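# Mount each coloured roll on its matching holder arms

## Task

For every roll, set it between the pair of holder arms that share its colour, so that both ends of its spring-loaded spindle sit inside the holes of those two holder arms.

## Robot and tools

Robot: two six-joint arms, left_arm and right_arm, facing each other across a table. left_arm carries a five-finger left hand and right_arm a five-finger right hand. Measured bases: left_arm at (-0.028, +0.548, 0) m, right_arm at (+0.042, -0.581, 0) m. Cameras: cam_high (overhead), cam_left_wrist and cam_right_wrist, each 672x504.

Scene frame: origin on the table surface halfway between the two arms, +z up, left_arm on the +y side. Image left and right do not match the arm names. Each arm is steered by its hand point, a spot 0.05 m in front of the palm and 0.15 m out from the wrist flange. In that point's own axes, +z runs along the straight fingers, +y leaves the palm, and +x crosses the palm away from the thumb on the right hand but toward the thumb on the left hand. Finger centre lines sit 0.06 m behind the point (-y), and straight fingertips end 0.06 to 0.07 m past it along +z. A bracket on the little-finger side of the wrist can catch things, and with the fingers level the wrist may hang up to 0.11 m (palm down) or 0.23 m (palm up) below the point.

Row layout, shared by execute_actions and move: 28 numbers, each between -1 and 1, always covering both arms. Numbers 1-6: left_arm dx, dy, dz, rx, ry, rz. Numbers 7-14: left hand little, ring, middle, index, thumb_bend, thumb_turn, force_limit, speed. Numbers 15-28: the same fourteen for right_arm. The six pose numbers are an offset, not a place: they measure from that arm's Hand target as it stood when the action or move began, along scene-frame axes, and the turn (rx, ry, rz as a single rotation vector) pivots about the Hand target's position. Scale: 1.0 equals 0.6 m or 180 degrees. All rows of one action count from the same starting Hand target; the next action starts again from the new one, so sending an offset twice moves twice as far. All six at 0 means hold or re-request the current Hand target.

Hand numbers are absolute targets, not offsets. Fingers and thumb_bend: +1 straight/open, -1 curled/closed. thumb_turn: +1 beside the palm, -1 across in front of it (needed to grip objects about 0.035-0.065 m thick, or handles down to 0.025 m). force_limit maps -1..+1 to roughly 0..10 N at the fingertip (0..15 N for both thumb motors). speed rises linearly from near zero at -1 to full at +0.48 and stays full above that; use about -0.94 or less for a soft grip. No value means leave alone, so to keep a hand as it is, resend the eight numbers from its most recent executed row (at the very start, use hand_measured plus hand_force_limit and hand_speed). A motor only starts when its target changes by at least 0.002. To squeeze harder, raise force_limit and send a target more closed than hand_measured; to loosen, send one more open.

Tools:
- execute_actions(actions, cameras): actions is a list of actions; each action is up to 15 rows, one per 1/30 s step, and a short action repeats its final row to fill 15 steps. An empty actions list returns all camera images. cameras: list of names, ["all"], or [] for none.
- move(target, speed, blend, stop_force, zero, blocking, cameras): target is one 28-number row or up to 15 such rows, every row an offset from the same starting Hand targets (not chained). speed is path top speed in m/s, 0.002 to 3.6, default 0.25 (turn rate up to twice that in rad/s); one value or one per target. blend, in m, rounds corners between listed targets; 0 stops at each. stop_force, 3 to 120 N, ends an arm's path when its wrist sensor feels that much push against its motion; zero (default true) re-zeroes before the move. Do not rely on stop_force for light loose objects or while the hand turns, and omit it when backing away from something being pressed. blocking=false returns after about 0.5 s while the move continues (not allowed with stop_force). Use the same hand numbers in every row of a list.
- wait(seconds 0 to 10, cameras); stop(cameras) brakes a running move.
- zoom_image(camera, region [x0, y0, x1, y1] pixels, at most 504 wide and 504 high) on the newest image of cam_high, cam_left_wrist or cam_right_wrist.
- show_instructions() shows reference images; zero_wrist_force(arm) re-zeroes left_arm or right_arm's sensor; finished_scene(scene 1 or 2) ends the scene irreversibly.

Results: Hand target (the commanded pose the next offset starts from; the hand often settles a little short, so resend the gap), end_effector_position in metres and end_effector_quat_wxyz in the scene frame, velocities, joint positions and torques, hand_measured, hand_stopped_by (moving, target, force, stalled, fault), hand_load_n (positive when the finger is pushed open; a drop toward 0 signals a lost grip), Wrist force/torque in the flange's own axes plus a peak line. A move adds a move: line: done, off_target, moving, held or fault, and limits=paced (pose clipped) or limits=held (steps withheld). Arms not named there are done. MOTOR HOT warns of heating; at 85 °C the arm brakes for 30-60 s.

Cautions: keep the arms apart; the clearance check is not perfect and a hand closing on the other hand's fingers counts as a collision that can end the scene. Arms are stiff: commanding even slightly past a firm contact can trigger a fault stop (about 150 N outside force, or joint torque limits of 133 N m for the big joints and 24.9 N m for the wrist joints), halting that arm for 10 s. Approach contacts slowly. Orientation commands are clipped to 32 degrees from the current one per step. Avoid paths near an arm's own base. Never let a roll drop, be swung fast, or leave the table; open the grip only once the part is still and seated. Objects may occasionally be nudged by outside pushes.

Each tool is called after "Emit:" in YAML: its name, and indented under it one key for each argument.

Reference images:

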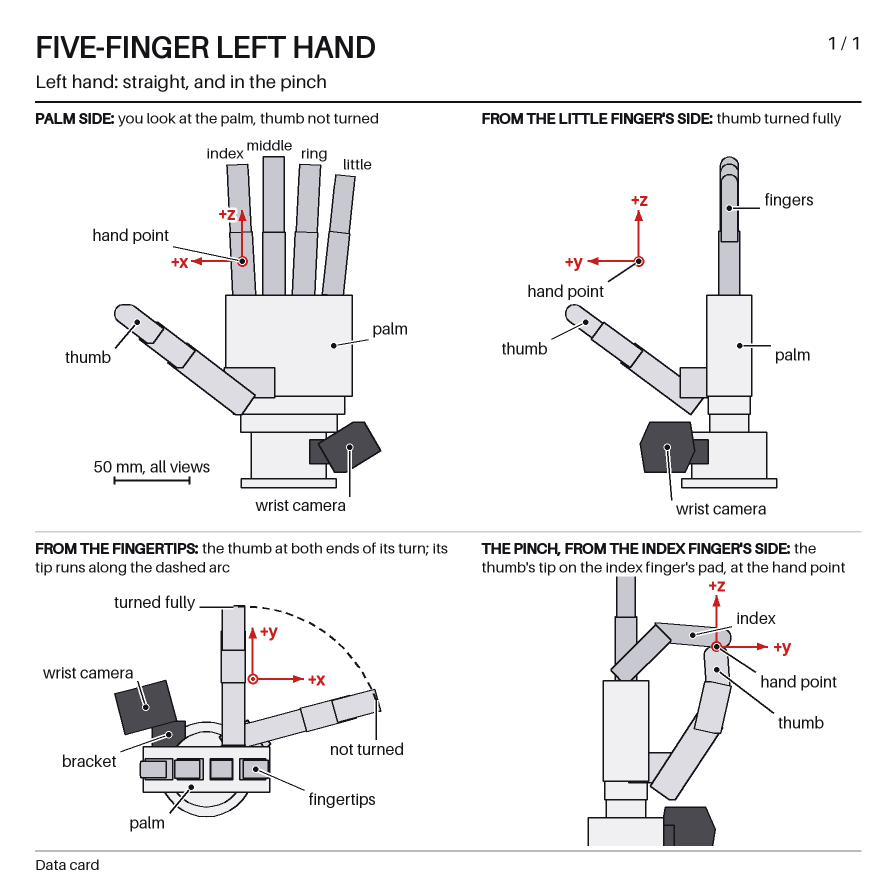

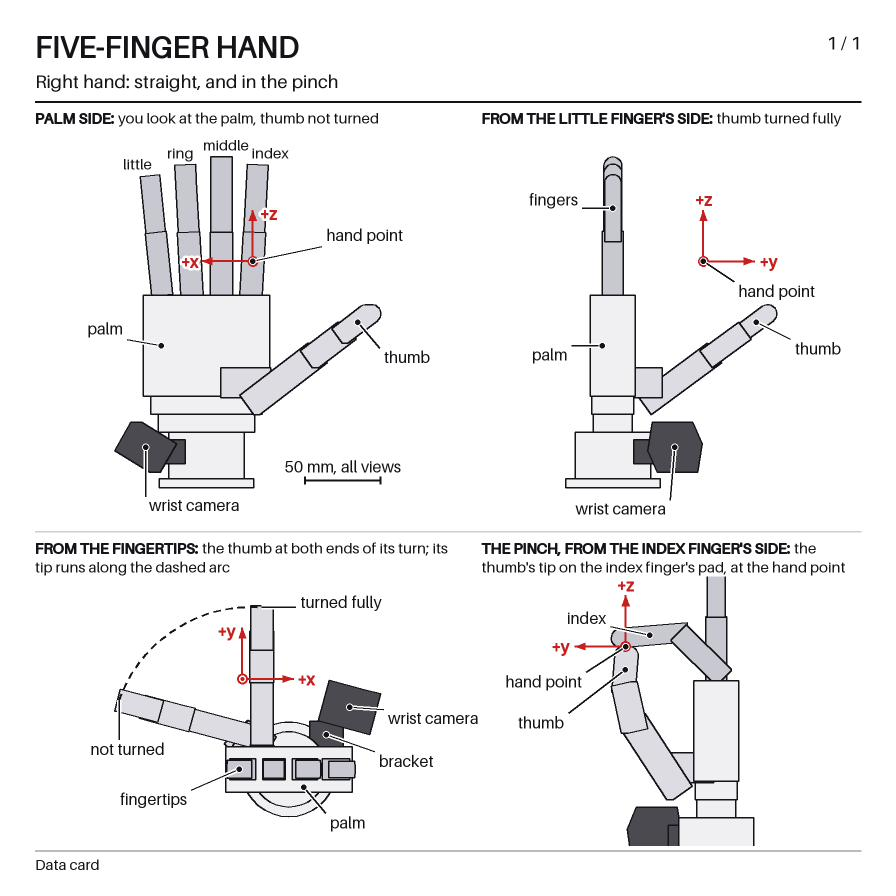

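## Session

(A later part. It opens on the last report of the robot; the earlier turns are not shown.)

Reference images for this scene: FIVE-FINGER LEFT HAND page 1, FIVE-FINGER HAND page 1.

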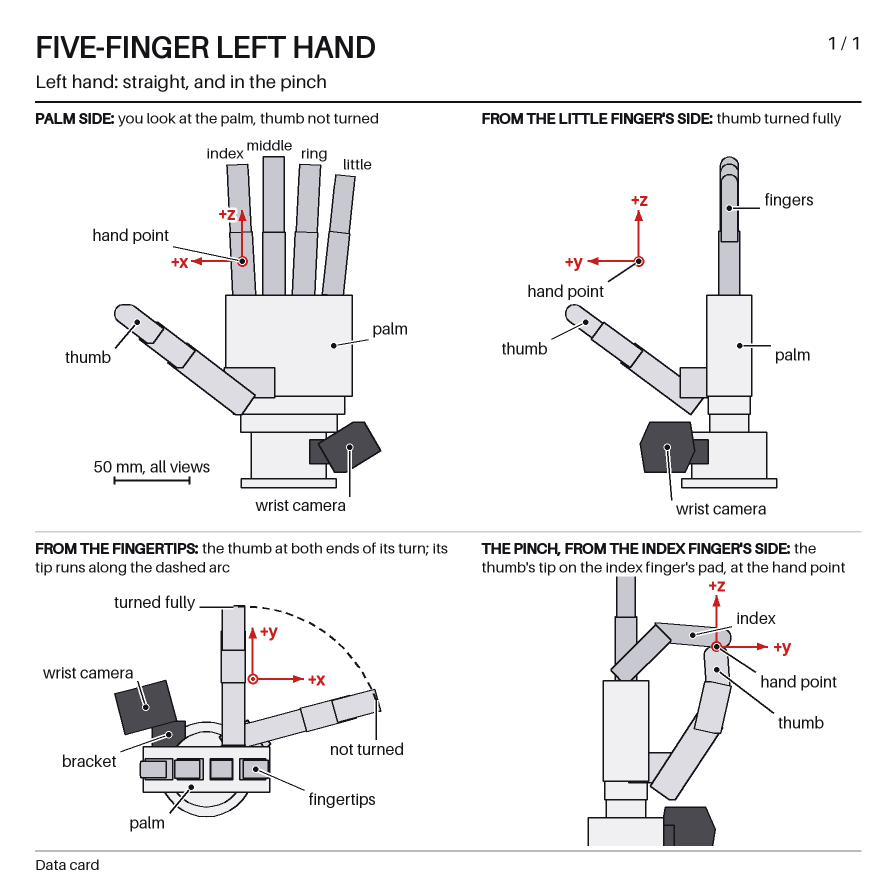

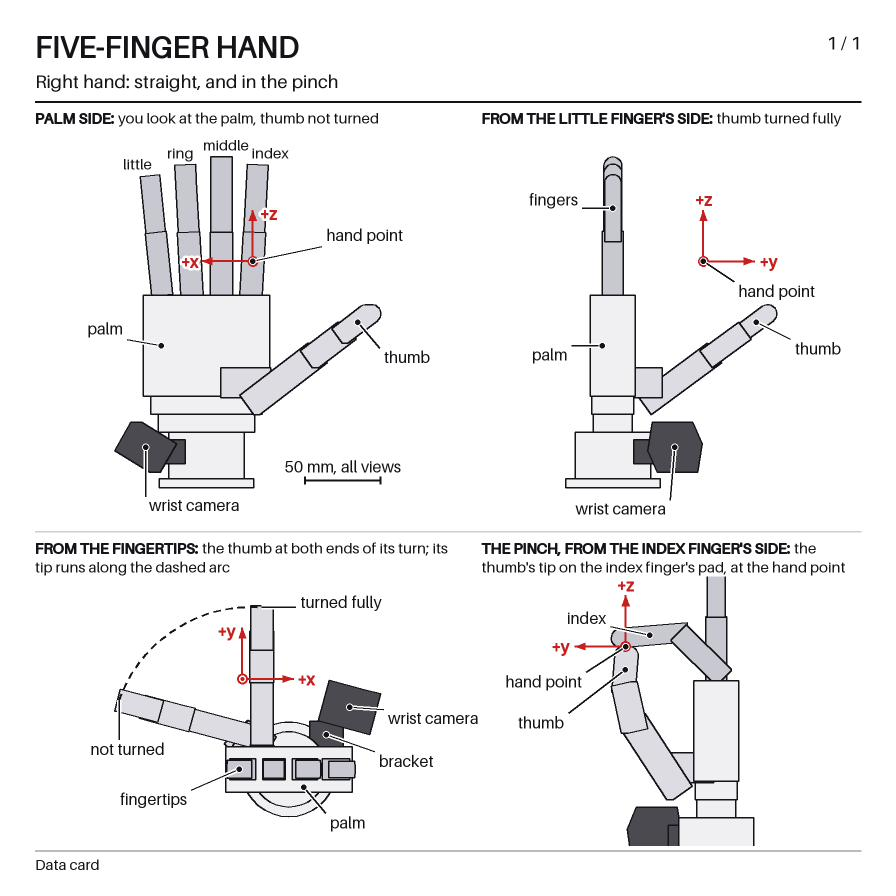

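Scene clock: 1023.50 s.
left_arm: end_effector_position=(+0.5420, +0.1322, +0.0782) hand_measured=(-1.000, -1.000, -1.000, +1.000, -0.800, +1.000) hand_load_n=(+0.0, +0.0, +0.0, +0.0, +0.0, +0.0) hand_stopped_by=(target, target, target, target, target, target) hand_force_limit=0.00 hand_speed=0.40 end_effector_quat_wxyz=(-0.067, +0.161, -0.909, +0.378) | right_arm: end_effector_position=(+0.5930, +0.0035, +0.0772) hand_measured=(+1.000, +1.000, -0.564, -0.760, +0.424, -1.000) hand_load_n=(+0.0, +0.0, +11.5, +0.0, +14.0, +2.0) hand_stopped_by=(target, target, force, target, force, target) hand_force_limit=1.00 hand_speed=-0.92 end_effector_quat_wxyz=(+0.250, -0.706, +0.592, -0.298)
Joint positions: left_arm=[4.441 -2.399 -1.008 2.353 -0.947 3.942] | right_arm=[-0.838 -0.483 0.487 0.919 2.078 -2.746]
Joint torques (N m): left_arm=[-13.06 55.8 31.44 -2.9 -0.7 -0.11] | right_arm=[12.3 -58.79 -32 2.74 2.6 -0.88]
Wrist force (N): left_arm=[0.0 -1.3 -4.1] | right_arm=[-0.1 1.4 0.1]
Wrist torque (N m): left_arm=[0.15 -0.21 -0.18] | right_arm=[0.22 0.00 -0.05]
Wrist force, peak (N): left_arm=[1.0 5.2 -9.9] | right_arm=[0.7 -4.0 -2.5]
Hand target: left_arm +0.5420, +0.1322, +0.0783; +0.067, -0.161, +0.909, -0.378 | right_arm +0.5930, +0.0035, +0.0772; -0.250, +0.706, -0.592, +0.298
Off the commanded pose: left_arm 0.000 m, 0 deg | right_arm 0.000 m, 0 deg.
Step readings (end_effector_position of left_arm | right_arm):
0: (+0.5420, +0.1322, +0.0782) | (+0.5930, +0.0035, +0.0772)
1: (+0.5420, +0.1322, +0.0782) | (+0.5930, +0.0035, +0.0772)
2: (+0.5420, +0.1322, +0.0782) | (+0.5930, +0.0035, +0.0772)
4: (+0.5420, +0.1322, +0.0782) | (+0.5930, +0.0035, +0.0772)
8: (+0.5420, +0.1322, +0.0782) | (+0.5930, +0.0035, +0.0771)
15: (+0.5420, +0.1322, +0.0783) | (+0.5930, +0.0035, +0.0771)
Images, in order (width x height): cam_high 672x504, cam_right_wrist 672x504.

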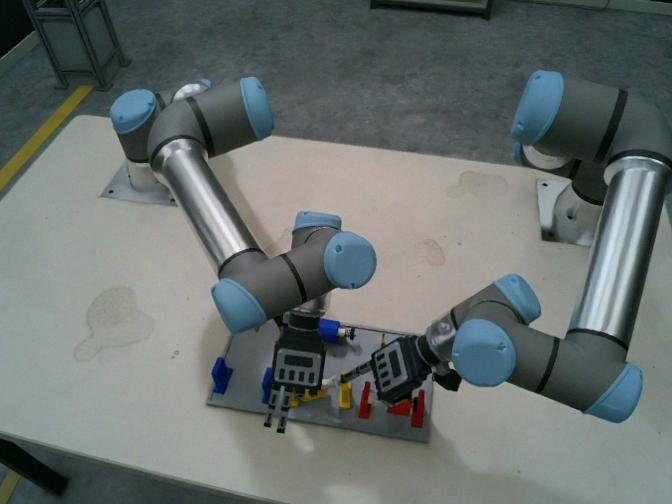

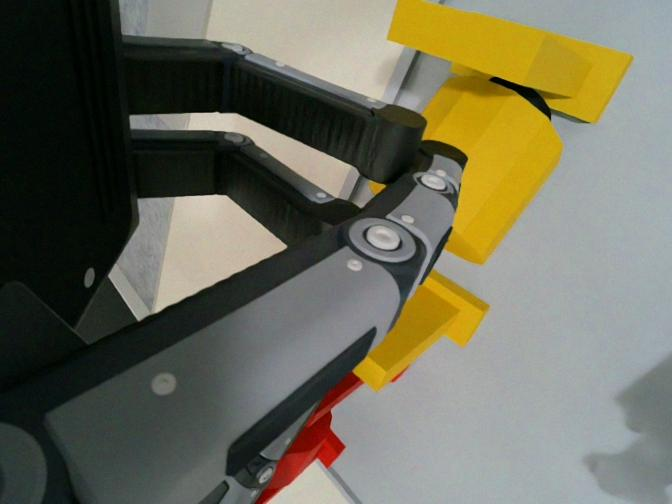

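Emit:
execute_actions:
  actions:
    - [[0,0,0,0,0,0,-1,-1,-1,1,-0.8,1,0,0.4,0,0,0,0,0,0,1,1,1,1,1,-1,1.0,-0.5]]
    - [[0,0,0,0,0,0,-1,-1,-1,1,-0.8,1,0,0.4,0,0,0,0,0,0,1,1,1,1,1,-1,1.0,-0.5]]
    - [[0,0,0,0,0,0,-1,-1,-1,1,-0.8,1,0,0.4,0,0,0,0,0,0,1,1,1,1,1,-1,1.0,-0.5]]
  cameras: ["cam_right_wrist","cam_high"]

Emit:
zoom_image:
  camera: "cam_right_wrist"
  region: [300, 0, 600, 340]

Emit:
zoom_image:
  camera: "cam_high"
  region: [280, 350, 380, 430]

Scene clock: 1025.73 s.
left_arm: end_effector_position=(+0.5420, +0.1322, +0.0783) hand_measured=(-1.000, -1.000, -1.000, +1.000, -0.800, +1.000) hand_load_n=(+0.0, +0.0, +0.0, +0.0, +0.0, +0.0) hand_stopped_by=(target, target, target, target, target, target) hand_force_limit=0.00 hand_speed=0.40 end_effector_quat_wxyz=(-0.067, +0.161, -0.909, +0.378) | right_arm: end_effector_position=(+0.5930, +0.0035, +0.0772) hand_measured=(+1.000, +1.000, +1.000, +1.000, +1.000, -1.000) hand_load_n=(+0.0, +0.0, +0.0, +0.0, +0.0, +0.0) hand_stopped_by=(target, target, target, target, target, target) hand_force_limit=1.00 hand_speed=-0.50 end_effector_quat_wxyz=(+0.250, -0.706, +0.592, -0.298)
Joint positions: left_arm=[4.441 -2.399 -1.008 2.353 -0.947 3.942] | right_arm=[-0.838 -0.483 0.487 0.919 2.078 -2.746]
Joint torques (N m): left_arm=[-12.37 55.07 31.4 -2.91 -0.63 -1.2] | right_arm=[12.1 -59.7 -32.48 2.32 2.44 -1.21]
Wrist force (N): left_arm=[-0.1 -1.2 -4.1] | right_arm=[0.3 1.7 -0.5]
Wrist torque (N m): left_arm=[0.16 -0.19 -0.18] | right_arm=[0.28 -0.04 -0.02]
Wrist force, peak (N): left_arm=[0.1 -1.4 -4.2] | right_arm=[0.2 2.0 -0.1]
Hand target: left_arm +0.5420, +0.1322, +0.0783; +0.067, -0.161, +0.909, -0.378 | right_arm +0.5930, +0.0035, +0.0772; -0.250, +0.706, -0.592, +0.298
Off the commanded pose: left_arm 0.000 m, 0 deg | right_arm 0.000 m, 0 deg.
Step readings (end_effector_position of left_arm | right_arm):
0: (+0.5420, +0.1322, +0.0783) | (+0.5930, +0.0035, +0.0772)
1: (+0.5420, +0.1322, +0.0783) | (+0.5930, +0.0035, +0.0772)
2: (+0.5420, +0.1322, +0.0783) | (+0.5930, +0.0035, +0.0772)
4: (+0.5420, +0.1322, +0.0783) | (+0.5930, +0.0035, +0.0772)
8: (+0.5420, +0.1322, +0.0783) | (+0.5930, +0.0035, +0.0772)
15: (+0.5420, +0.1322, +0.0783) | (+0.5930, +0.0035, +0.0772)
16: (+0.5420, +0.1322, +0.0783) | (+0.5930, +0.0035, +0.0772)
17: (+0.5420, +0.1322, +0.0783) | (+0.5930, +0.0035, +0.0772)
19: (+0.5420, +0.1322, +0.0783) | (+0.5930, +0.0035, +0.0772)
23: (+0.5420, +0.1322, +0.0783) | (+0.5930, +0.0035, +0.0772)
30: (+0.5420, +0.1322, +0.0783) | (+0.5930, +0.0035, +0.0772)
31: (+0.5420, +0.1322, +0.0783) | (+0.5930, +0.0035, +0.0772)
32: (+0.5420, +0.1322, +0.0783) | (+0.5930, +0.0035, +0.0772)
34: (+0.5420, +0.1322, +0.0783) | (+0.5930, +0.0035, +0.0772)
38: (+0.5420, +0.1322, +0.0783) | (+0.5930, +0.0035, +0.0772)
45: (+0.5420, +0.1322, +0.0783) | (+0.5930, +0.0035, +0.0772)
Images, in order (width x height): cam_high 672x504, cam_right_wrist 672x504.

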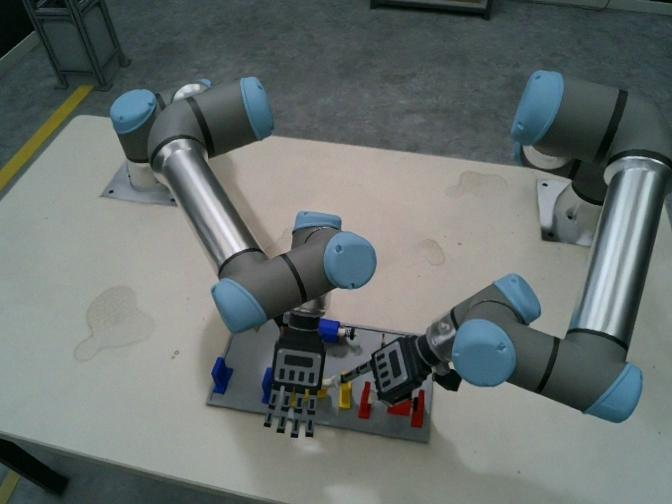

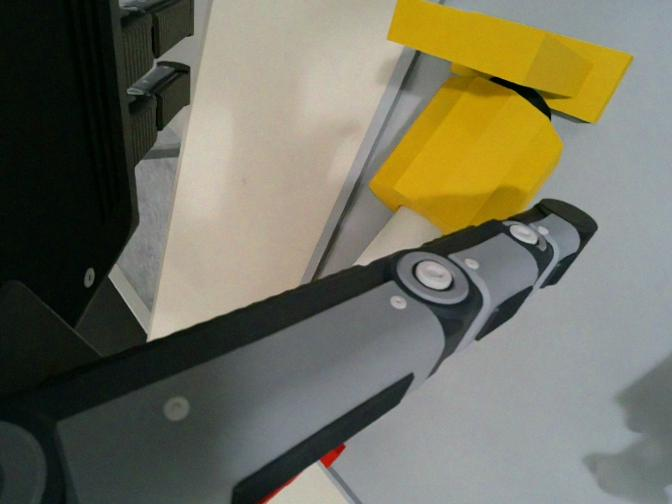

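Scaled by 1.482 from the camera's 672x504 image, which has a finer 960x720 frame.

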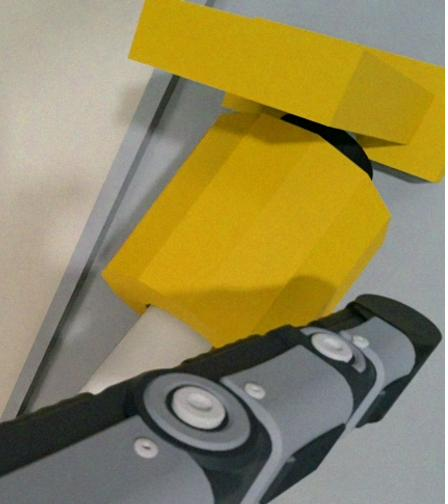

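Scaled by 5.040 from the camera's 672x504 image, which has a finer 960x720 frame.

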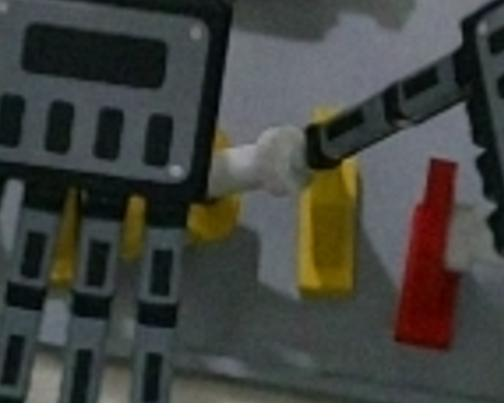

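Emit:
move:
  target:
    - [0,0,0,0,0,0,-1,-1,-1,1,-0.8,1,0,0.4,-0.0917,0,0.06,0,0,0,1,1,1,1,1,-1,1.0,-0.5]
    - [0,0,0,0,0,0,-1,-1,-1,1,-0.8,1,0,0.4,-0.1333,-0.08,0.2,0,0,0,1,1,1,1,1,-1,1.0,-0.5]
  speed: [0.04,0.1]
  cameras: ["cam_right_wrist","cam_high"]

Emit:
zoom_image:
  camera: "cam_high"
  region: [280, 350, 380, 430]

Scene clock: 1029.63 s.
left_arm: end_effector_position=(+0.5420, +0.1322, +0.0783) hand_measured=(-1.000, -1.000, -1.000, +1.000, -0.800, +1.000) hand_load_n=(+0.0, +0.0, +0.0, +0.0, +0.0, +0.0) hand_stopped_by=(target, target, target, target, target, target) hand_force_limit=0.00 hand_speed=0.40 end_effector_quat_wxyz=(-0.067, +0.161, -0.909, +0.378) | right_arm: end_effector_position=(+0.5131, -0.0445, +0.1971) hand_measured=(+1.000, +1.000, +1.000, +1.000, +1.000, -1.000) hand_load_n=(+0.5, +0.0, +0.0, -0.5, +0.0, +0.0) hand_stopped_by=(target, target, target, target, target, target) hand_force_limit=1.00 hand_speed=-0.50 end_effector_quat_wxyz=(+0.250, -0.706, +0.592, -0.298)
Joint positions: left_arm=[4.441 -2.399 -1.008 2.353 -0.947 3.942] | right_arm=[-0.807 -0.818 0.808 0.948 2.097 -2.717]
Joint torques (N m): left_arm=[-12.55 53.51 31.57 -2.89 -0.6 -1.79] | right_arm=[-10.31 -54.68 -6.4 2.69 -1.78 -1.53]
Wrist force (N): left_arm=[0.2 -1.2 -4.0] | right_arm=[-0.2 1.6 0.1]
Wrist torque (N m): left_arm=[0.15 -0.23 -0.16] | right_arm=[0.27 0.01 0.05]
Wrist force, peak (N): left_arm=[-0.1 -1.3 -4.2] | right_arm=[-0.7 2.3 0.4]
Hand target: left_arm +0.5420, +0.1322, +0.0783; +0.067, -0.161, +0.909, -0.378 | right_arm +0.5130, -0.0445, +0.1972; -0.250, +0.706, -0.592, +0.298
Off the commanded pose: left_arm 0.000 m, 0 deg | right_arm 0.000 m, 0 deg.
move: done
Images, in order (width x height): cam_high 672x504, cam_right_wrist 672x504.

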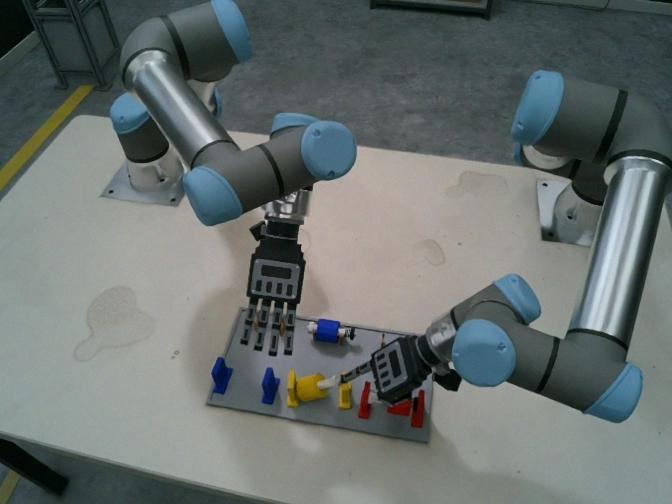

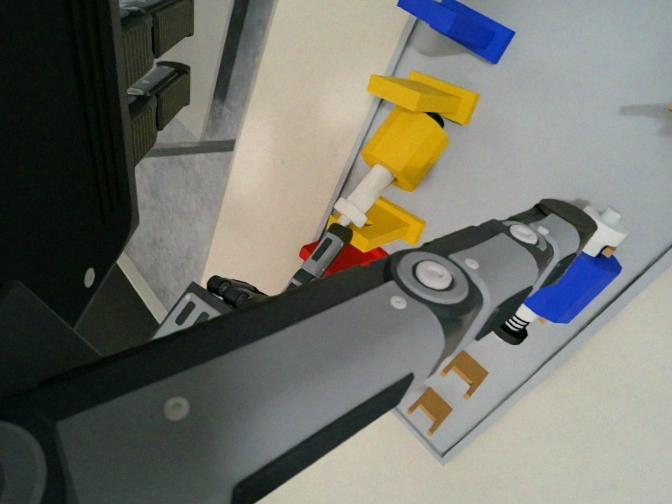

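Scaled by 5.040 from the camera's 672x504 image, which has a finer 960x720 frame.

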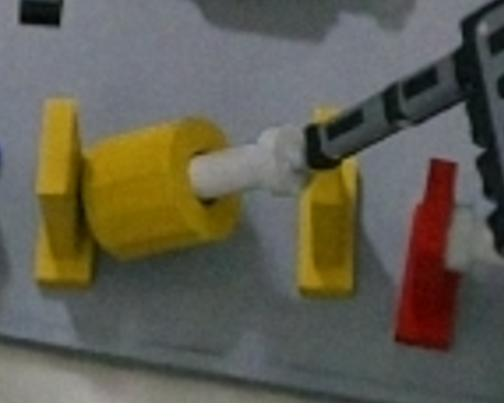

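Emit:
zoom_image:
  camera: "cam_right_wrist"
  region: [300, 50, 520, 270]

Emit:
zoom_image:
  camera: "cam_high"
  region: [284, 366, 324, 406]

Scaled by 2.291 from the camera's 672x504 image, which has a finer 960x720 frame.

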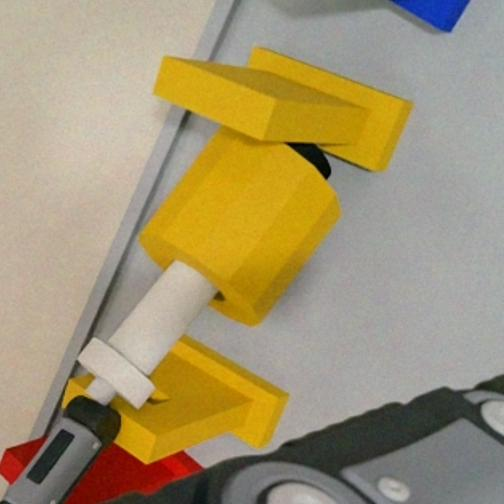

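Scaled by 12.600 from the camera's 672x504 image, which has a finer 960x720 frame.

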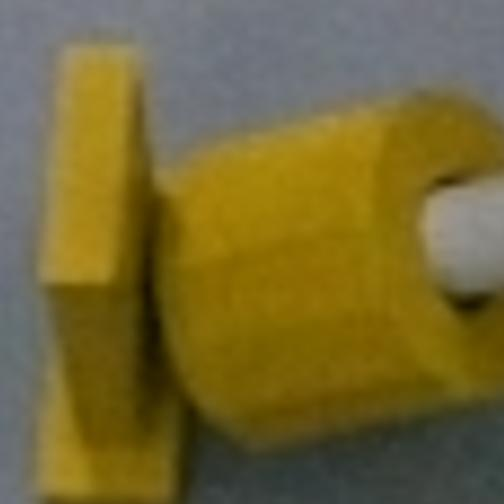

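Emit:
move:
  target: [0,0,0,0,0,0,-1,-1,-1,1,-0.8,1,0,0.4,0.0150,0.083,-0.1333,0.0894,0.0102,0,1,1,0.3,0.3,0.92,-1,1.0,-0.5]
  speed: 0.08
  cameras: ["cam_right_wrist","cam_high"]

Emit:
zoom_image:
  camera: "cam_right_wrist"
  region: [300, 0, 672, 340]

Scene clock: 1035.13 s.
left_arm: end_effector_position=(+0.5420, +0.1322, +0.0783) hand_measured=(-1.000, -1.000, -1.000, +1.000, -0.800, +1.000) hand_load_n=(+0.0, +0.0, +0.0, +0.0, +0.0, +0.0) hand_stopped_by=(target, target, target, target, target, target) hand_force_limit=0.00 hand_speed=0.40 end_effector_quat_wxyz=(-0.067, +0.161, -0.909, +0.378) | right_arm: end_effector_position=(+0.5220, +0.0053, +0.1172) hand_measured=(+1.000, +1.000, +0.300, +0.300, +0.920, -1.000) hand_load_n=(+0.0, +0.0, +0.0, +0.0, +0.0, +0.0) hand_stopped_by=(target, target, target, target, target, target) hand_force_limit=1.00 hand_speed=-0.50 end_effector_quat_wxyz=(+0.337, -0.668, +0.632, -0.201)
Joint positions: left_arm=[4.441 -2.399 -1.008 2.353 -0.947 3.942] | right_arm=[-0.839 -0.819 1.016 0.624 1.903 -2.586]
Joint torques (N m): left_arm=[-12.11 52.04 32.79 -2.93 -0.51 -1.72] | right_arm=[-8.58 -37.93 -6.21 -0.6 -1.62 1.54]
Wrist force (N): left_arm=[0.3 -1.2 -4.0] | right_arm=[-0.3 1.8 0.1]
Wrist torque (N m): left_arm=[0.15 -0.24 -0.16] | right_arm=[0.32 0.01 -0.14]
Wrist force, peak (N): left_arm=[0.1 -1.2 -4.3] | right_arm=[0.0 2.1 0.1]
Hand target: left_arm +0.5420, +0.1322, +0.0783; +0.067, -0.161, +0.909, -0.378 | right_arm +0.5220, +0.0053, +0.1172; -0.337, +0.668, -0.632, +0.201
Off the commanded pose: left_arm 0.000 m, 0 deg | right_arm 0.000 m, 0 deg.
move: done
Images, in order (width x height): cam_high 672x504, cam_right_wrist 672x504.

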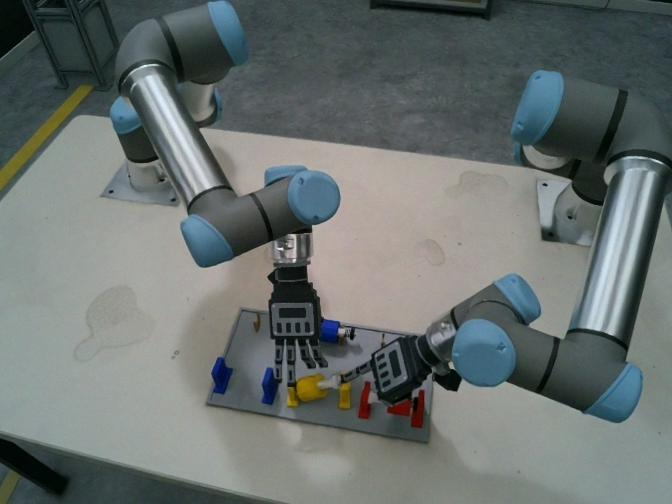

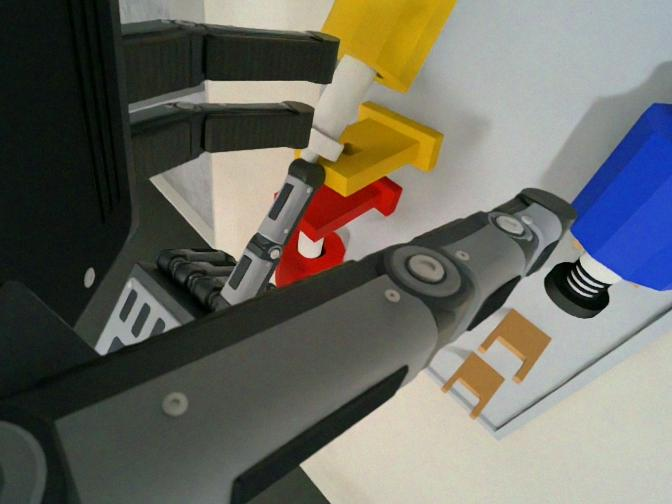

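Scaled by 1.355 from the camera's 672x504 image, which has a finer 960x720 frame.

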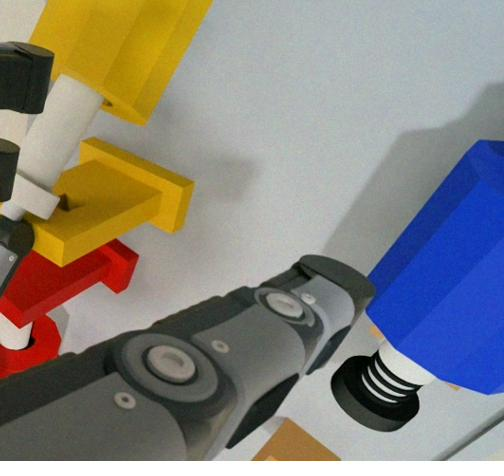

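Emit:
move:
  target: [0,0,0,0,0,0,-1,-1,-1,1,-0.8,1,0,0.4,0.05,0,-0.05,0,0,0,1,1,0.3,0.3,0.92,-1,1.0,-0.5]
  speed: 0.05
  cameras: ["cam_right_wrist","cam_high"]

Emit:
zoom_image:
  camera: "cam_right_wrist"
  region: [250, 0, 600, 260]

Emit:
zoom_image:
  camera: "cam_high"
  region: [270, 330, 380, 430]

Scene clock: 1036.63 s.
left_arm: end_effector_position=(+0.5420, +0.1322, +0.0783) hand_measured=(-1.000, -1.000, -1.000, +1.000, -0.800, +1.000) hand_load_n=(+0.0, +0.0, +0.0, +0.0, +0.0, +0.0) hand_stopped_by=(target, target, target, target, target, target) hand_force_limit=0.00 hand_speed=0.40 end_effector_quat_wxyz=(-0.067, +0.161, -0.909, +0.378) | right_arm: end_effector_position=(+0.5518, +0.0053, +0.0871) hand_measured=(+1.000, +1.000, +0.300, +0.300, +0.920, -1.000) hand_load_n=(+0.0, +0.0, +0.0, +0.0, +0.0, +0.0) hand_stopped_by=(target, target, target, target, target, target) hand_force_limit=1.00 hand_speed=-0.50 end_effector_quat_wxyz=(+0.336, -0.668, +0.632, -0.201)
Joint positions: left_arm=[4.441 -2.399 -1.008 2.353 -0.947 3.942] | right_arm=[-0.871 -0.754 0.977 0.591 1.88 -2.611]
Joint torques (N m): left_arm=[-10.48 51.51 32.51 -3.06 -0.35 -1.82] | right_arm=[-10.38 -39.03 -33.5 -0.8 0.02 -1.63]
Wrist force (N): left_arm=[0.6 -1.0 -1.4] | right_arm=[-0.2 1.4 -0.3]
Wrist torque (N m): left_arm=[-0.03 -0.21 -0.14] | right_arm=[0.26 -0.02 0.01]
Wrist force, peak (N): left_arm=[0.2 -1.3 -4.3] | right_arm=[5.7 -31.6 -18.4]
Hand target: left_arm +0.5420, +0.1322, +0.0783; +0.067, -0.161, +0.909, -0.378 | right_arm +0.5520, +0.0053, +0.0872; -0.337, +0.668, -0.632, +0.201
Off the commanded pose: left_arm 0.000 m, 0 deg | right_arm 0.000 m, 0 deg.
move: done
Images, in order (width x height): cam_high 672x504, cam_right_wrist 672x504.

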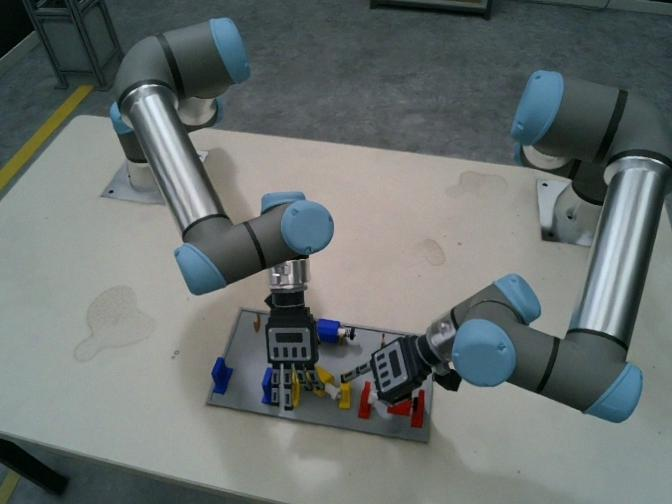

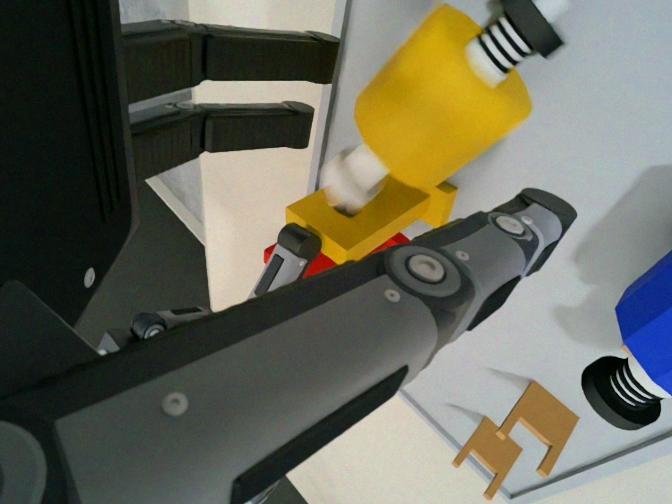

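Scaled by 1.440 from the camera's 672x504 image, which has a finer 960x720 frame.

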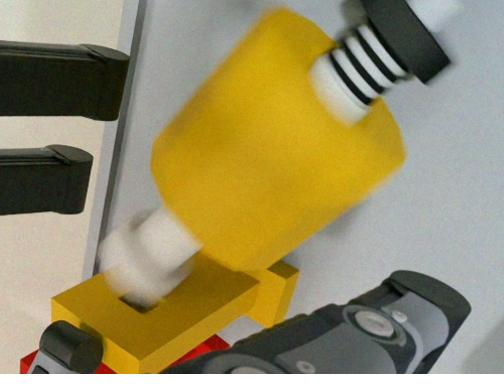

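Scaled by 4.582 from the camera's 672x504 image, which has a finer 960x720 frame.

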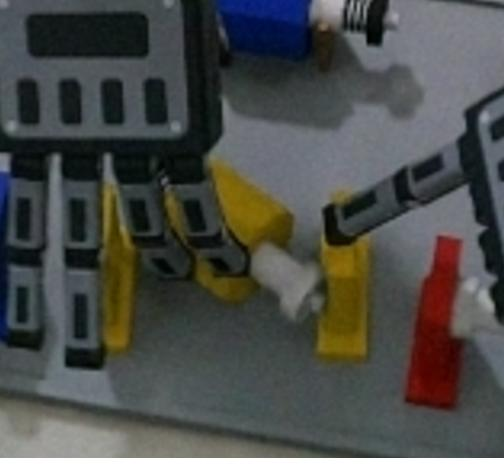

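Emit:
wait:
  seconds: 0.5
  cameras: ["cam_right_wrist","cam_high"]

Emit:
zoom_image:
  camera: "cam_right_wrist"
  region: [250, 0, 600, 260]

Emit:
zoom_image:
  camera: "cam_high"
  region: [270, 330, 380, 430]

Scene clock: 1037.30 s.
left_arm: end_effector_position=(+0.5420, +0.1322, +0.0783) hand_measured=(-1.000, -1.000, -1.000, +1.000, -0.800, +1.000) hand_load_n=(+0.0, +0.0, +0.0, +0.0, +0.0, +0.0) hand_stopped_by=(target, target, target, target, target, target) hand_force_limit=0.00 hand_speed=0.40 end_effector_quat_wxyz=(-0.067, +0.161, -0.909, +0.378) | right_arm: end_effector_position=(+0.5520, +0.0053, +0.0872) hand_measured=(+1.000, +1.000, +0.300, +0.300, +0.920, -1.000) hand_load_n=(+0.0, +0.0, +0.0, +0.0, +0.0, +0.0) hand_stopped_by=(target, target, target, target, target, target) hand_force_limit=1.00 hand_speed=-0.50 end_effector_quat_wxyz=(+0.337, -0.668, +0.632, -0.201)
Joint positions: left_arm=[4.441 -2.399 -1.008 2.353 -0.947 3.942] | right_arm=[-0.871 -0.754 0.977 0.591 1.88 -2.611]
Joint torques (N m): left_arm=[-7.93 51.59 32.04 -2.82 -0.11 -1.67] | right_arm=[-9.79 -40.03 -33.26 -0.78 2.78 -1.58]
Wrist force (N): left_arm=[0.6 -1.2 -1.5] | right_arm=[-0.4 1.6 -0.2]
Wrist torque (N m): left_arm=[-0.04 -0.21 -0.13] | right_arm=[0.28 0.02 0.01]
Wrist force, peak (N): left_arm=[0.6 -1.2 -1.5] | right_arm=[-0.2 1.9 0.0]
Hand target: left_arm +0.5420, +0.1322, +0.0783; +0.067, -0.161, +0.909, -0.378 | right_arm +0.5520, +0.0053, +0.0872; -0.337, +0.668, -0.632, +0.201
Off the commanded pose: left_arm 0.000 m, 0 deg | right_arm 0.000 m, 0 deg.
wait: 0.50 s; at rest from the start
Images, in order (width x height): cam_high 672x504, cam_right_wrist 672x504.

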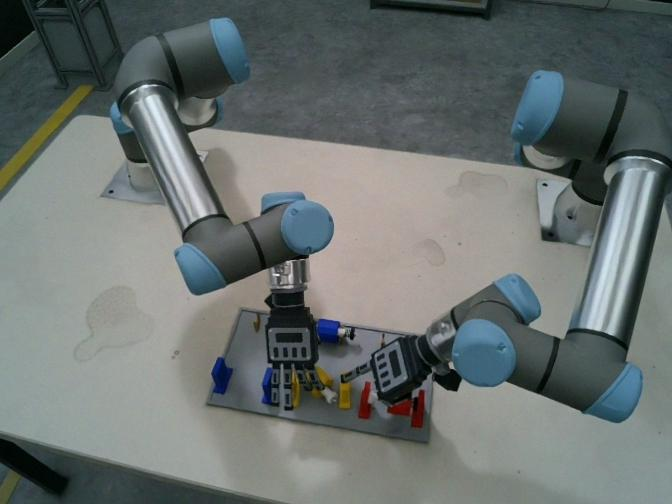

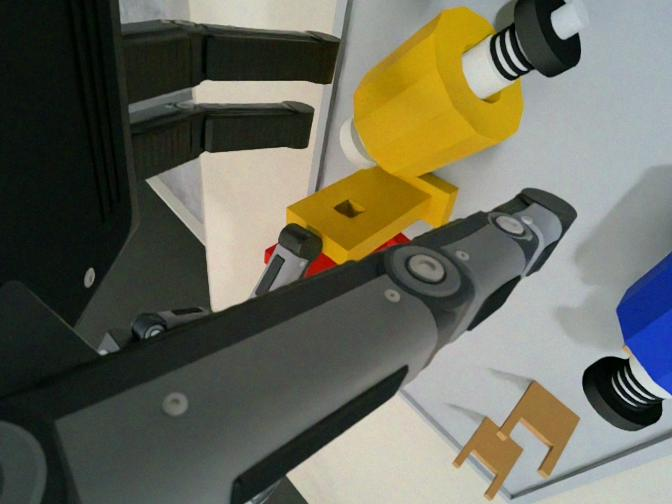

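Scaled by 1.440 from the camera's 672x504 image, which has a finer 960x720 frame.

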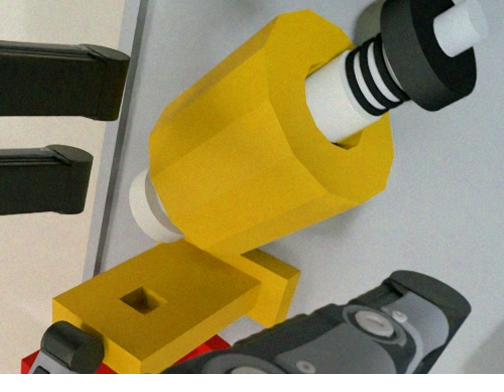

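Scaled by 4.582 from the camera's 672x504 image, which has a finer 960x720 frame.

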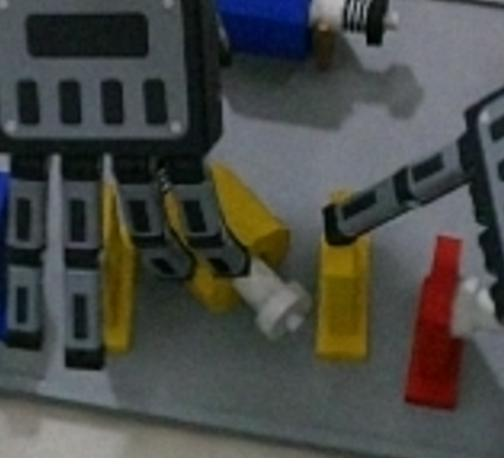

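Emit:
move:
  target:
    - [-0.0100,0.0350,0.0300,0,0,0,-1,-1,-1,1,-0.8,1,0,0.4,-0.0667,0,0.1,0,0,0,1,1,0.3,0.3,0.92,-1,1.0,-0.5]
    - [-0.0558,0.0513,0.0612,0,0,0.125,-1,-1,-1,1,-0.8,1,0,0.4,-0.0667,0,0.1,0,0,0,1,1,0.3,0.3,0.92,-1,1.0,-0.5]
  speed: 0.06

Emit:
move:
  target: [-0.0260,0.0812,0.0872,-0.0786,0.0346,0.2623,1,1,1,1,1,1,0,0.4,0,0,0,0,0,0,1,1,0.3,0.3,0.92,-1,1.0,-0.5]
  speed: 0.1
  cameras: ["all"]

Emit:
zoom_image:
  camera: "cam_left_wrist"
  region: [220, 200, 420, 400]

Emit:
zoom_image:
  camera: "cam_high"
  region: [270, 330, 380, 430]

Scene clock: 1045.20 s.
left_arm: end_effector_position=(+0.5085, +0.1630, +0.1150) hand_measured=(-1.000, -1.000, -1.000, +1.000, -0.800, +1.000) hand_load_n=(+0.0, +0.0, +0.0, +0.0, +0.0, +0.0) hand_stopped_by=(target, target, target, target, target, target) hand_force_limit=0.00 hand_speed=0.40 end_effector_quat_wxyz=(-0.139, +0.335, -0.861, +0.357) | right_arm: end_effector_position=(+0.5120, +0.0053, +0.1472) hand_measured=(+1.000, +1.000, +0.300, +0.300, +0.920, -1.000) hand_load_n=(+0.0, +0.0, +0.0, +0.0, +0.0, +0.0) hand_stopped_by=(target, target, target, target, target, target) hand_force_limit=1.00 hand_speed=-0.50 end_effector_quat_wxyz=(+0.337, -0.668, +0.632, -0.201)
Joint positions: left_arm=[4.427 -2.13 -1.334 2.596 -1.183 3.561] | right_arm=[-0.827 -0.848 0.991 0.682 1.91 -2.577]
Joint torques (N m): left_arm=[-11.83 51.01 6.52 0.83 -0.71 -2.48] | right_arm=[12.5 -52.64 -33.6 2.34 2.54 1.56]
Wrist force (N): left_arm=[0.7 -0.4 -0.7] | right_arm=[-0.6 1.8 -0.2]
Wrist torque (N m): left_arm=[0.01 -0.19 -0.05] | right_arm=[0.34 0.05 -0.14]
Wrist force, peak (N): left_arm=[0.6 -1.1 -1.7] | right_arm=[-0.4 2.2 0.1]
Hand target: left_arm +0.5085, +0.1630, +0.1150; +0.139, -0.335, +0.861, -0.357 | right_arm +0.5120, +0.0053, +0.1472; -0.337, +0.668, -0.632, +0.201
Off the commanded pose: left_arm 0.000 m, 0 deg | right_arm 0.000 m, 0 deg.
move: done

Scene clock: 1050.07 s.
left_arm: end_effector_position=(+0.4929, +0.2117, +0.1673) hand_measured=(+1.000, +1.000, +1.000, +1.000, +1.000, +1.000) hand_load_n=(-0.5, +0.0, +0.0, -0.5, +0.0, -0.5) hand_stopped_by=(target, target, target, target, target, target) hand_force_limit=0.00 hand_speed=0.40 end_effector_quat_wxyz=(-0.184, +0.683, -0.612, +0.354) | right_arm: end_effector_position=(+0.5120, +0.0053, +0.1472) hand_measured=(+1.000, +1.000, +0.300, +0.300, +0.920, -1.000) hand_load_n=(+0.0, +0.0, +0.0, +0.0, +0.0, +0.0) hand_stopped_by=(target, target, target, target, target, target) hand_force_limit=1.00 hand_speed=-0.50 end_effector_quat_wxyz=(+0.337, -0.668, +0.632, -0.201)
Joint positions: left_arm=[4.411 -1.896 -1.56 2.705 -1.592 2.76] | right_arm=[-0.827 -0.848 0.991 0.682 1.91 -2.577]
Joint torques (N m): left_arm=[-11.38 41.94 6.61 -2.44 -1.56 -2.51] | right_arm=[12.53 -48.12 -33.24 2.31 2.42 1.63]
Wrist force (N): left_arm=[0.9 -0.5 -0.8] | right_arm=[-0.1 1.7 -0.2]
Wrist torque (N m): left_arm=[-0.05 -0.22 0.01] | right_arm=[0.34 -0.01 -0.12]
Wrist force, peak (N): left_arm=[1.0 -0.7 -1.1] | right_arm=[-0.5 2.0 -0.3]
Hand target: left_arm +0.4929, +0.2117, +0.1673; -0.184, +0.683, -0.612, +0.354 | right_arm +0.5120, +0.0053, +0.1472; -0.337, +0.668, -0.632, +0.201
Off the commanded pose: left_arm 0.000 m, 0 deg | right_arm 0.000 m, 0 deg.
move: done

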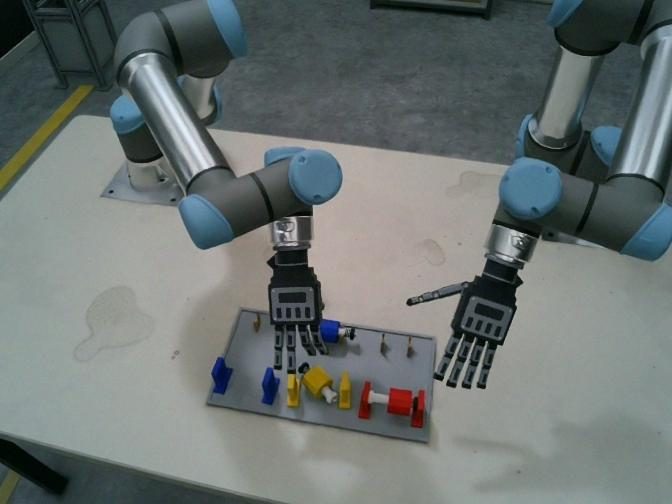

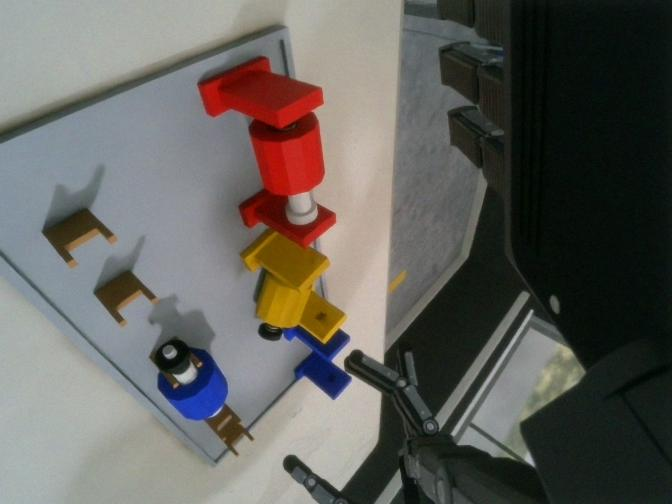

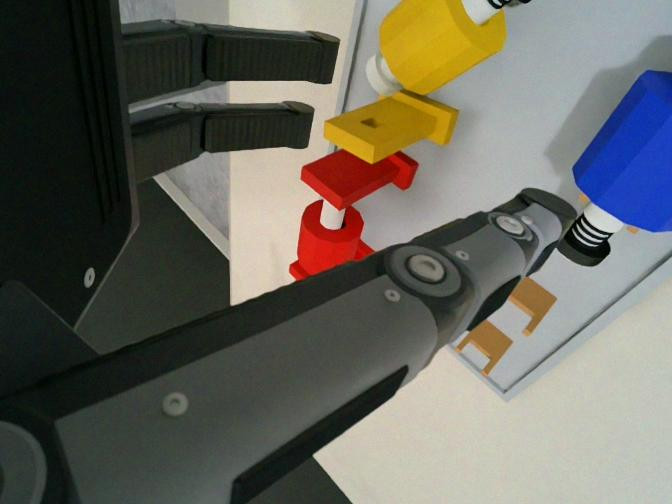

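Scaled by 2.520 from the camera's 672x504 image, which has a finer 960x720 frame.

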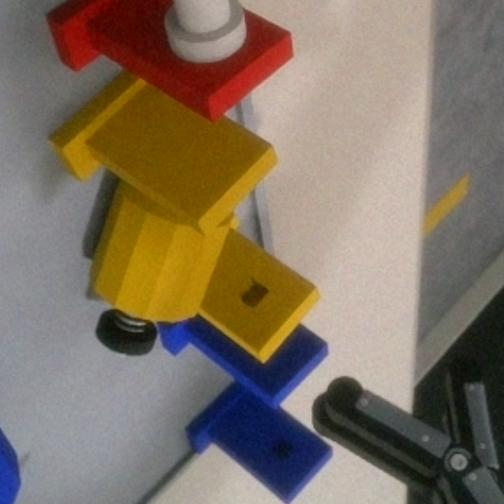

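Scaled by 4.582 from the camera's 672x504 image, which has a finer 960x720 frame.

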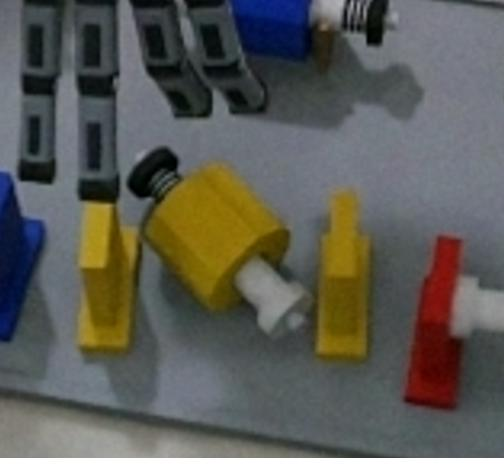

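Emit:
move:
  target: [0,0.1667,0.0833,0,0,0,1,1,1,1,1,1,0,0.4,-0.0078,0.0628,-0.0715,-0.1620,0.0113,-0.1196,1,1,0.3,0.3,0.92,-1,1.0,-0.5]
  speed: 0.1
  cameras: ["all"]

Emit:
zoom_image:
  camera: "cam_right_wrist"
  region: [250, 0, 672, 320]

Scene clock: 1055.93 s.
left_arm: end_effector_position=(+0.4929, +0.3116, +0.2172) hand_measured=(+1.000, +1.000, +1.000, +1.000, +1.000, +1.000) hand_load_n=(+0.0, +0.0, +0.0, +0.0, +0.0, +0.0) hand_stopped_by=(target, target, target, target, target, target) hand_force_limit=0.00 hand_speed=0.40 end_effector_quat_wxyz=(-0.184, +0.683, -0.612, +0.354) | right_arm: end_effector_position=(+0.5068, +0.0417, +0.1040) hand_measured=(+1.000, +1.000, +0.300, +0.300, +0.920, -1.000) hand_load_n=(+0.0, +0.0, +0.0, +0.0, +0.0, +0.0) hand_stopped_by=(target, target, target, target, target, target) hand_force_limit=1.00 hand_speed=-0.50 end_effector_quat_wxyz=(+0.227, -0.618, +0.657, -0.368)
Joint positions: left_arm=[4.648 -1.757 -1.608 2.604 -1.419 2.923] | right_arm=[-0.648 -0.252 0.035 1.361 2.383 -2.331]
Joint torques (N m): left_arm=[12.29 37.3 6.96 -2.45 1.43 2.56] | right_arm=[13.04 -48.47 -31.76 0.32 2.86 -1.68]
Wrist force (N): left_arm=[1.4 -0.6 -1.3] | right_arm=[-0.1 1.6 0.2]
Wrist torque (N m): left_arm=[-0.04 -0.33 -0.08] | right_arm=[0.26 0.04 0.06]
Wrist force, peak (N): left_arm=[1.5 -0.8 -1.5] | right_arm=[-0.3 2.1 -0.2]
Hand target: left_arm +0.4929, +0.3117, +0.2173; -0.184, +0.683, -0.612, +0.354 | right_arm +0.5073, +0.0430, +0.1043; -0.104, +0.606, -0.680, +0.400
Off the commanded pose: left_arm 0.000 m, 0 deg | right_arm 0.001 m, 15 deg.
elbow stopped short (right arm): the move would have taken joint 3 (elbow) straighter than the controller allows.
move: off_target (right_arm)

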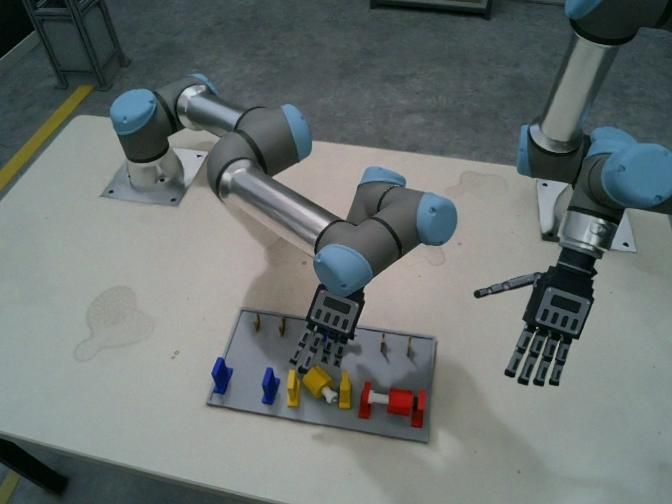

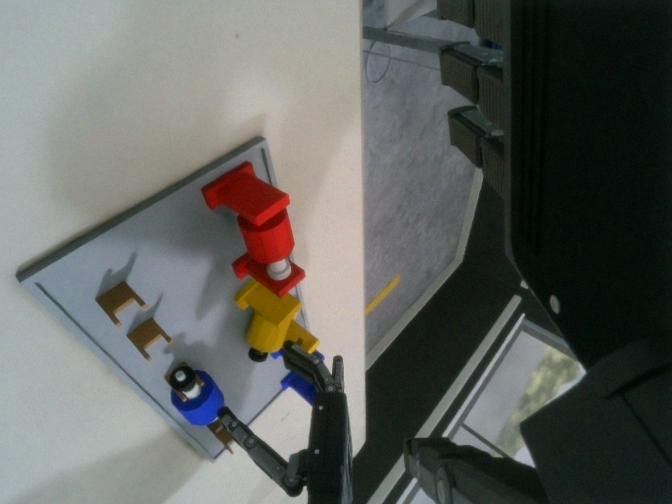

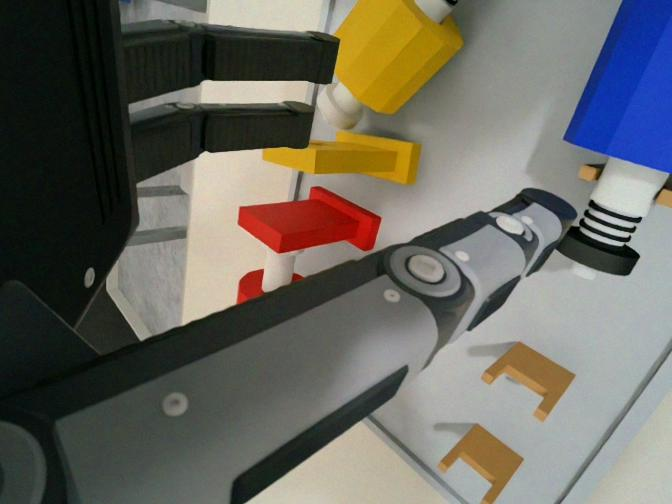

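Scaled by 1.194 from the camera's 672x504 image, which has a finer 960x720 frame.

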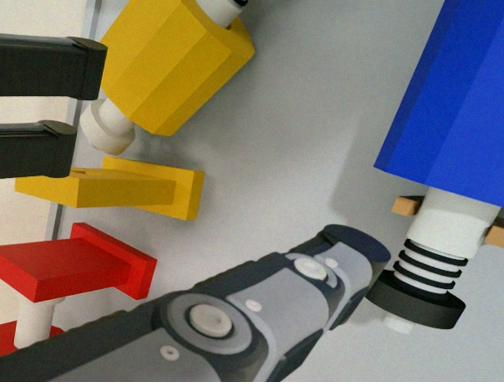

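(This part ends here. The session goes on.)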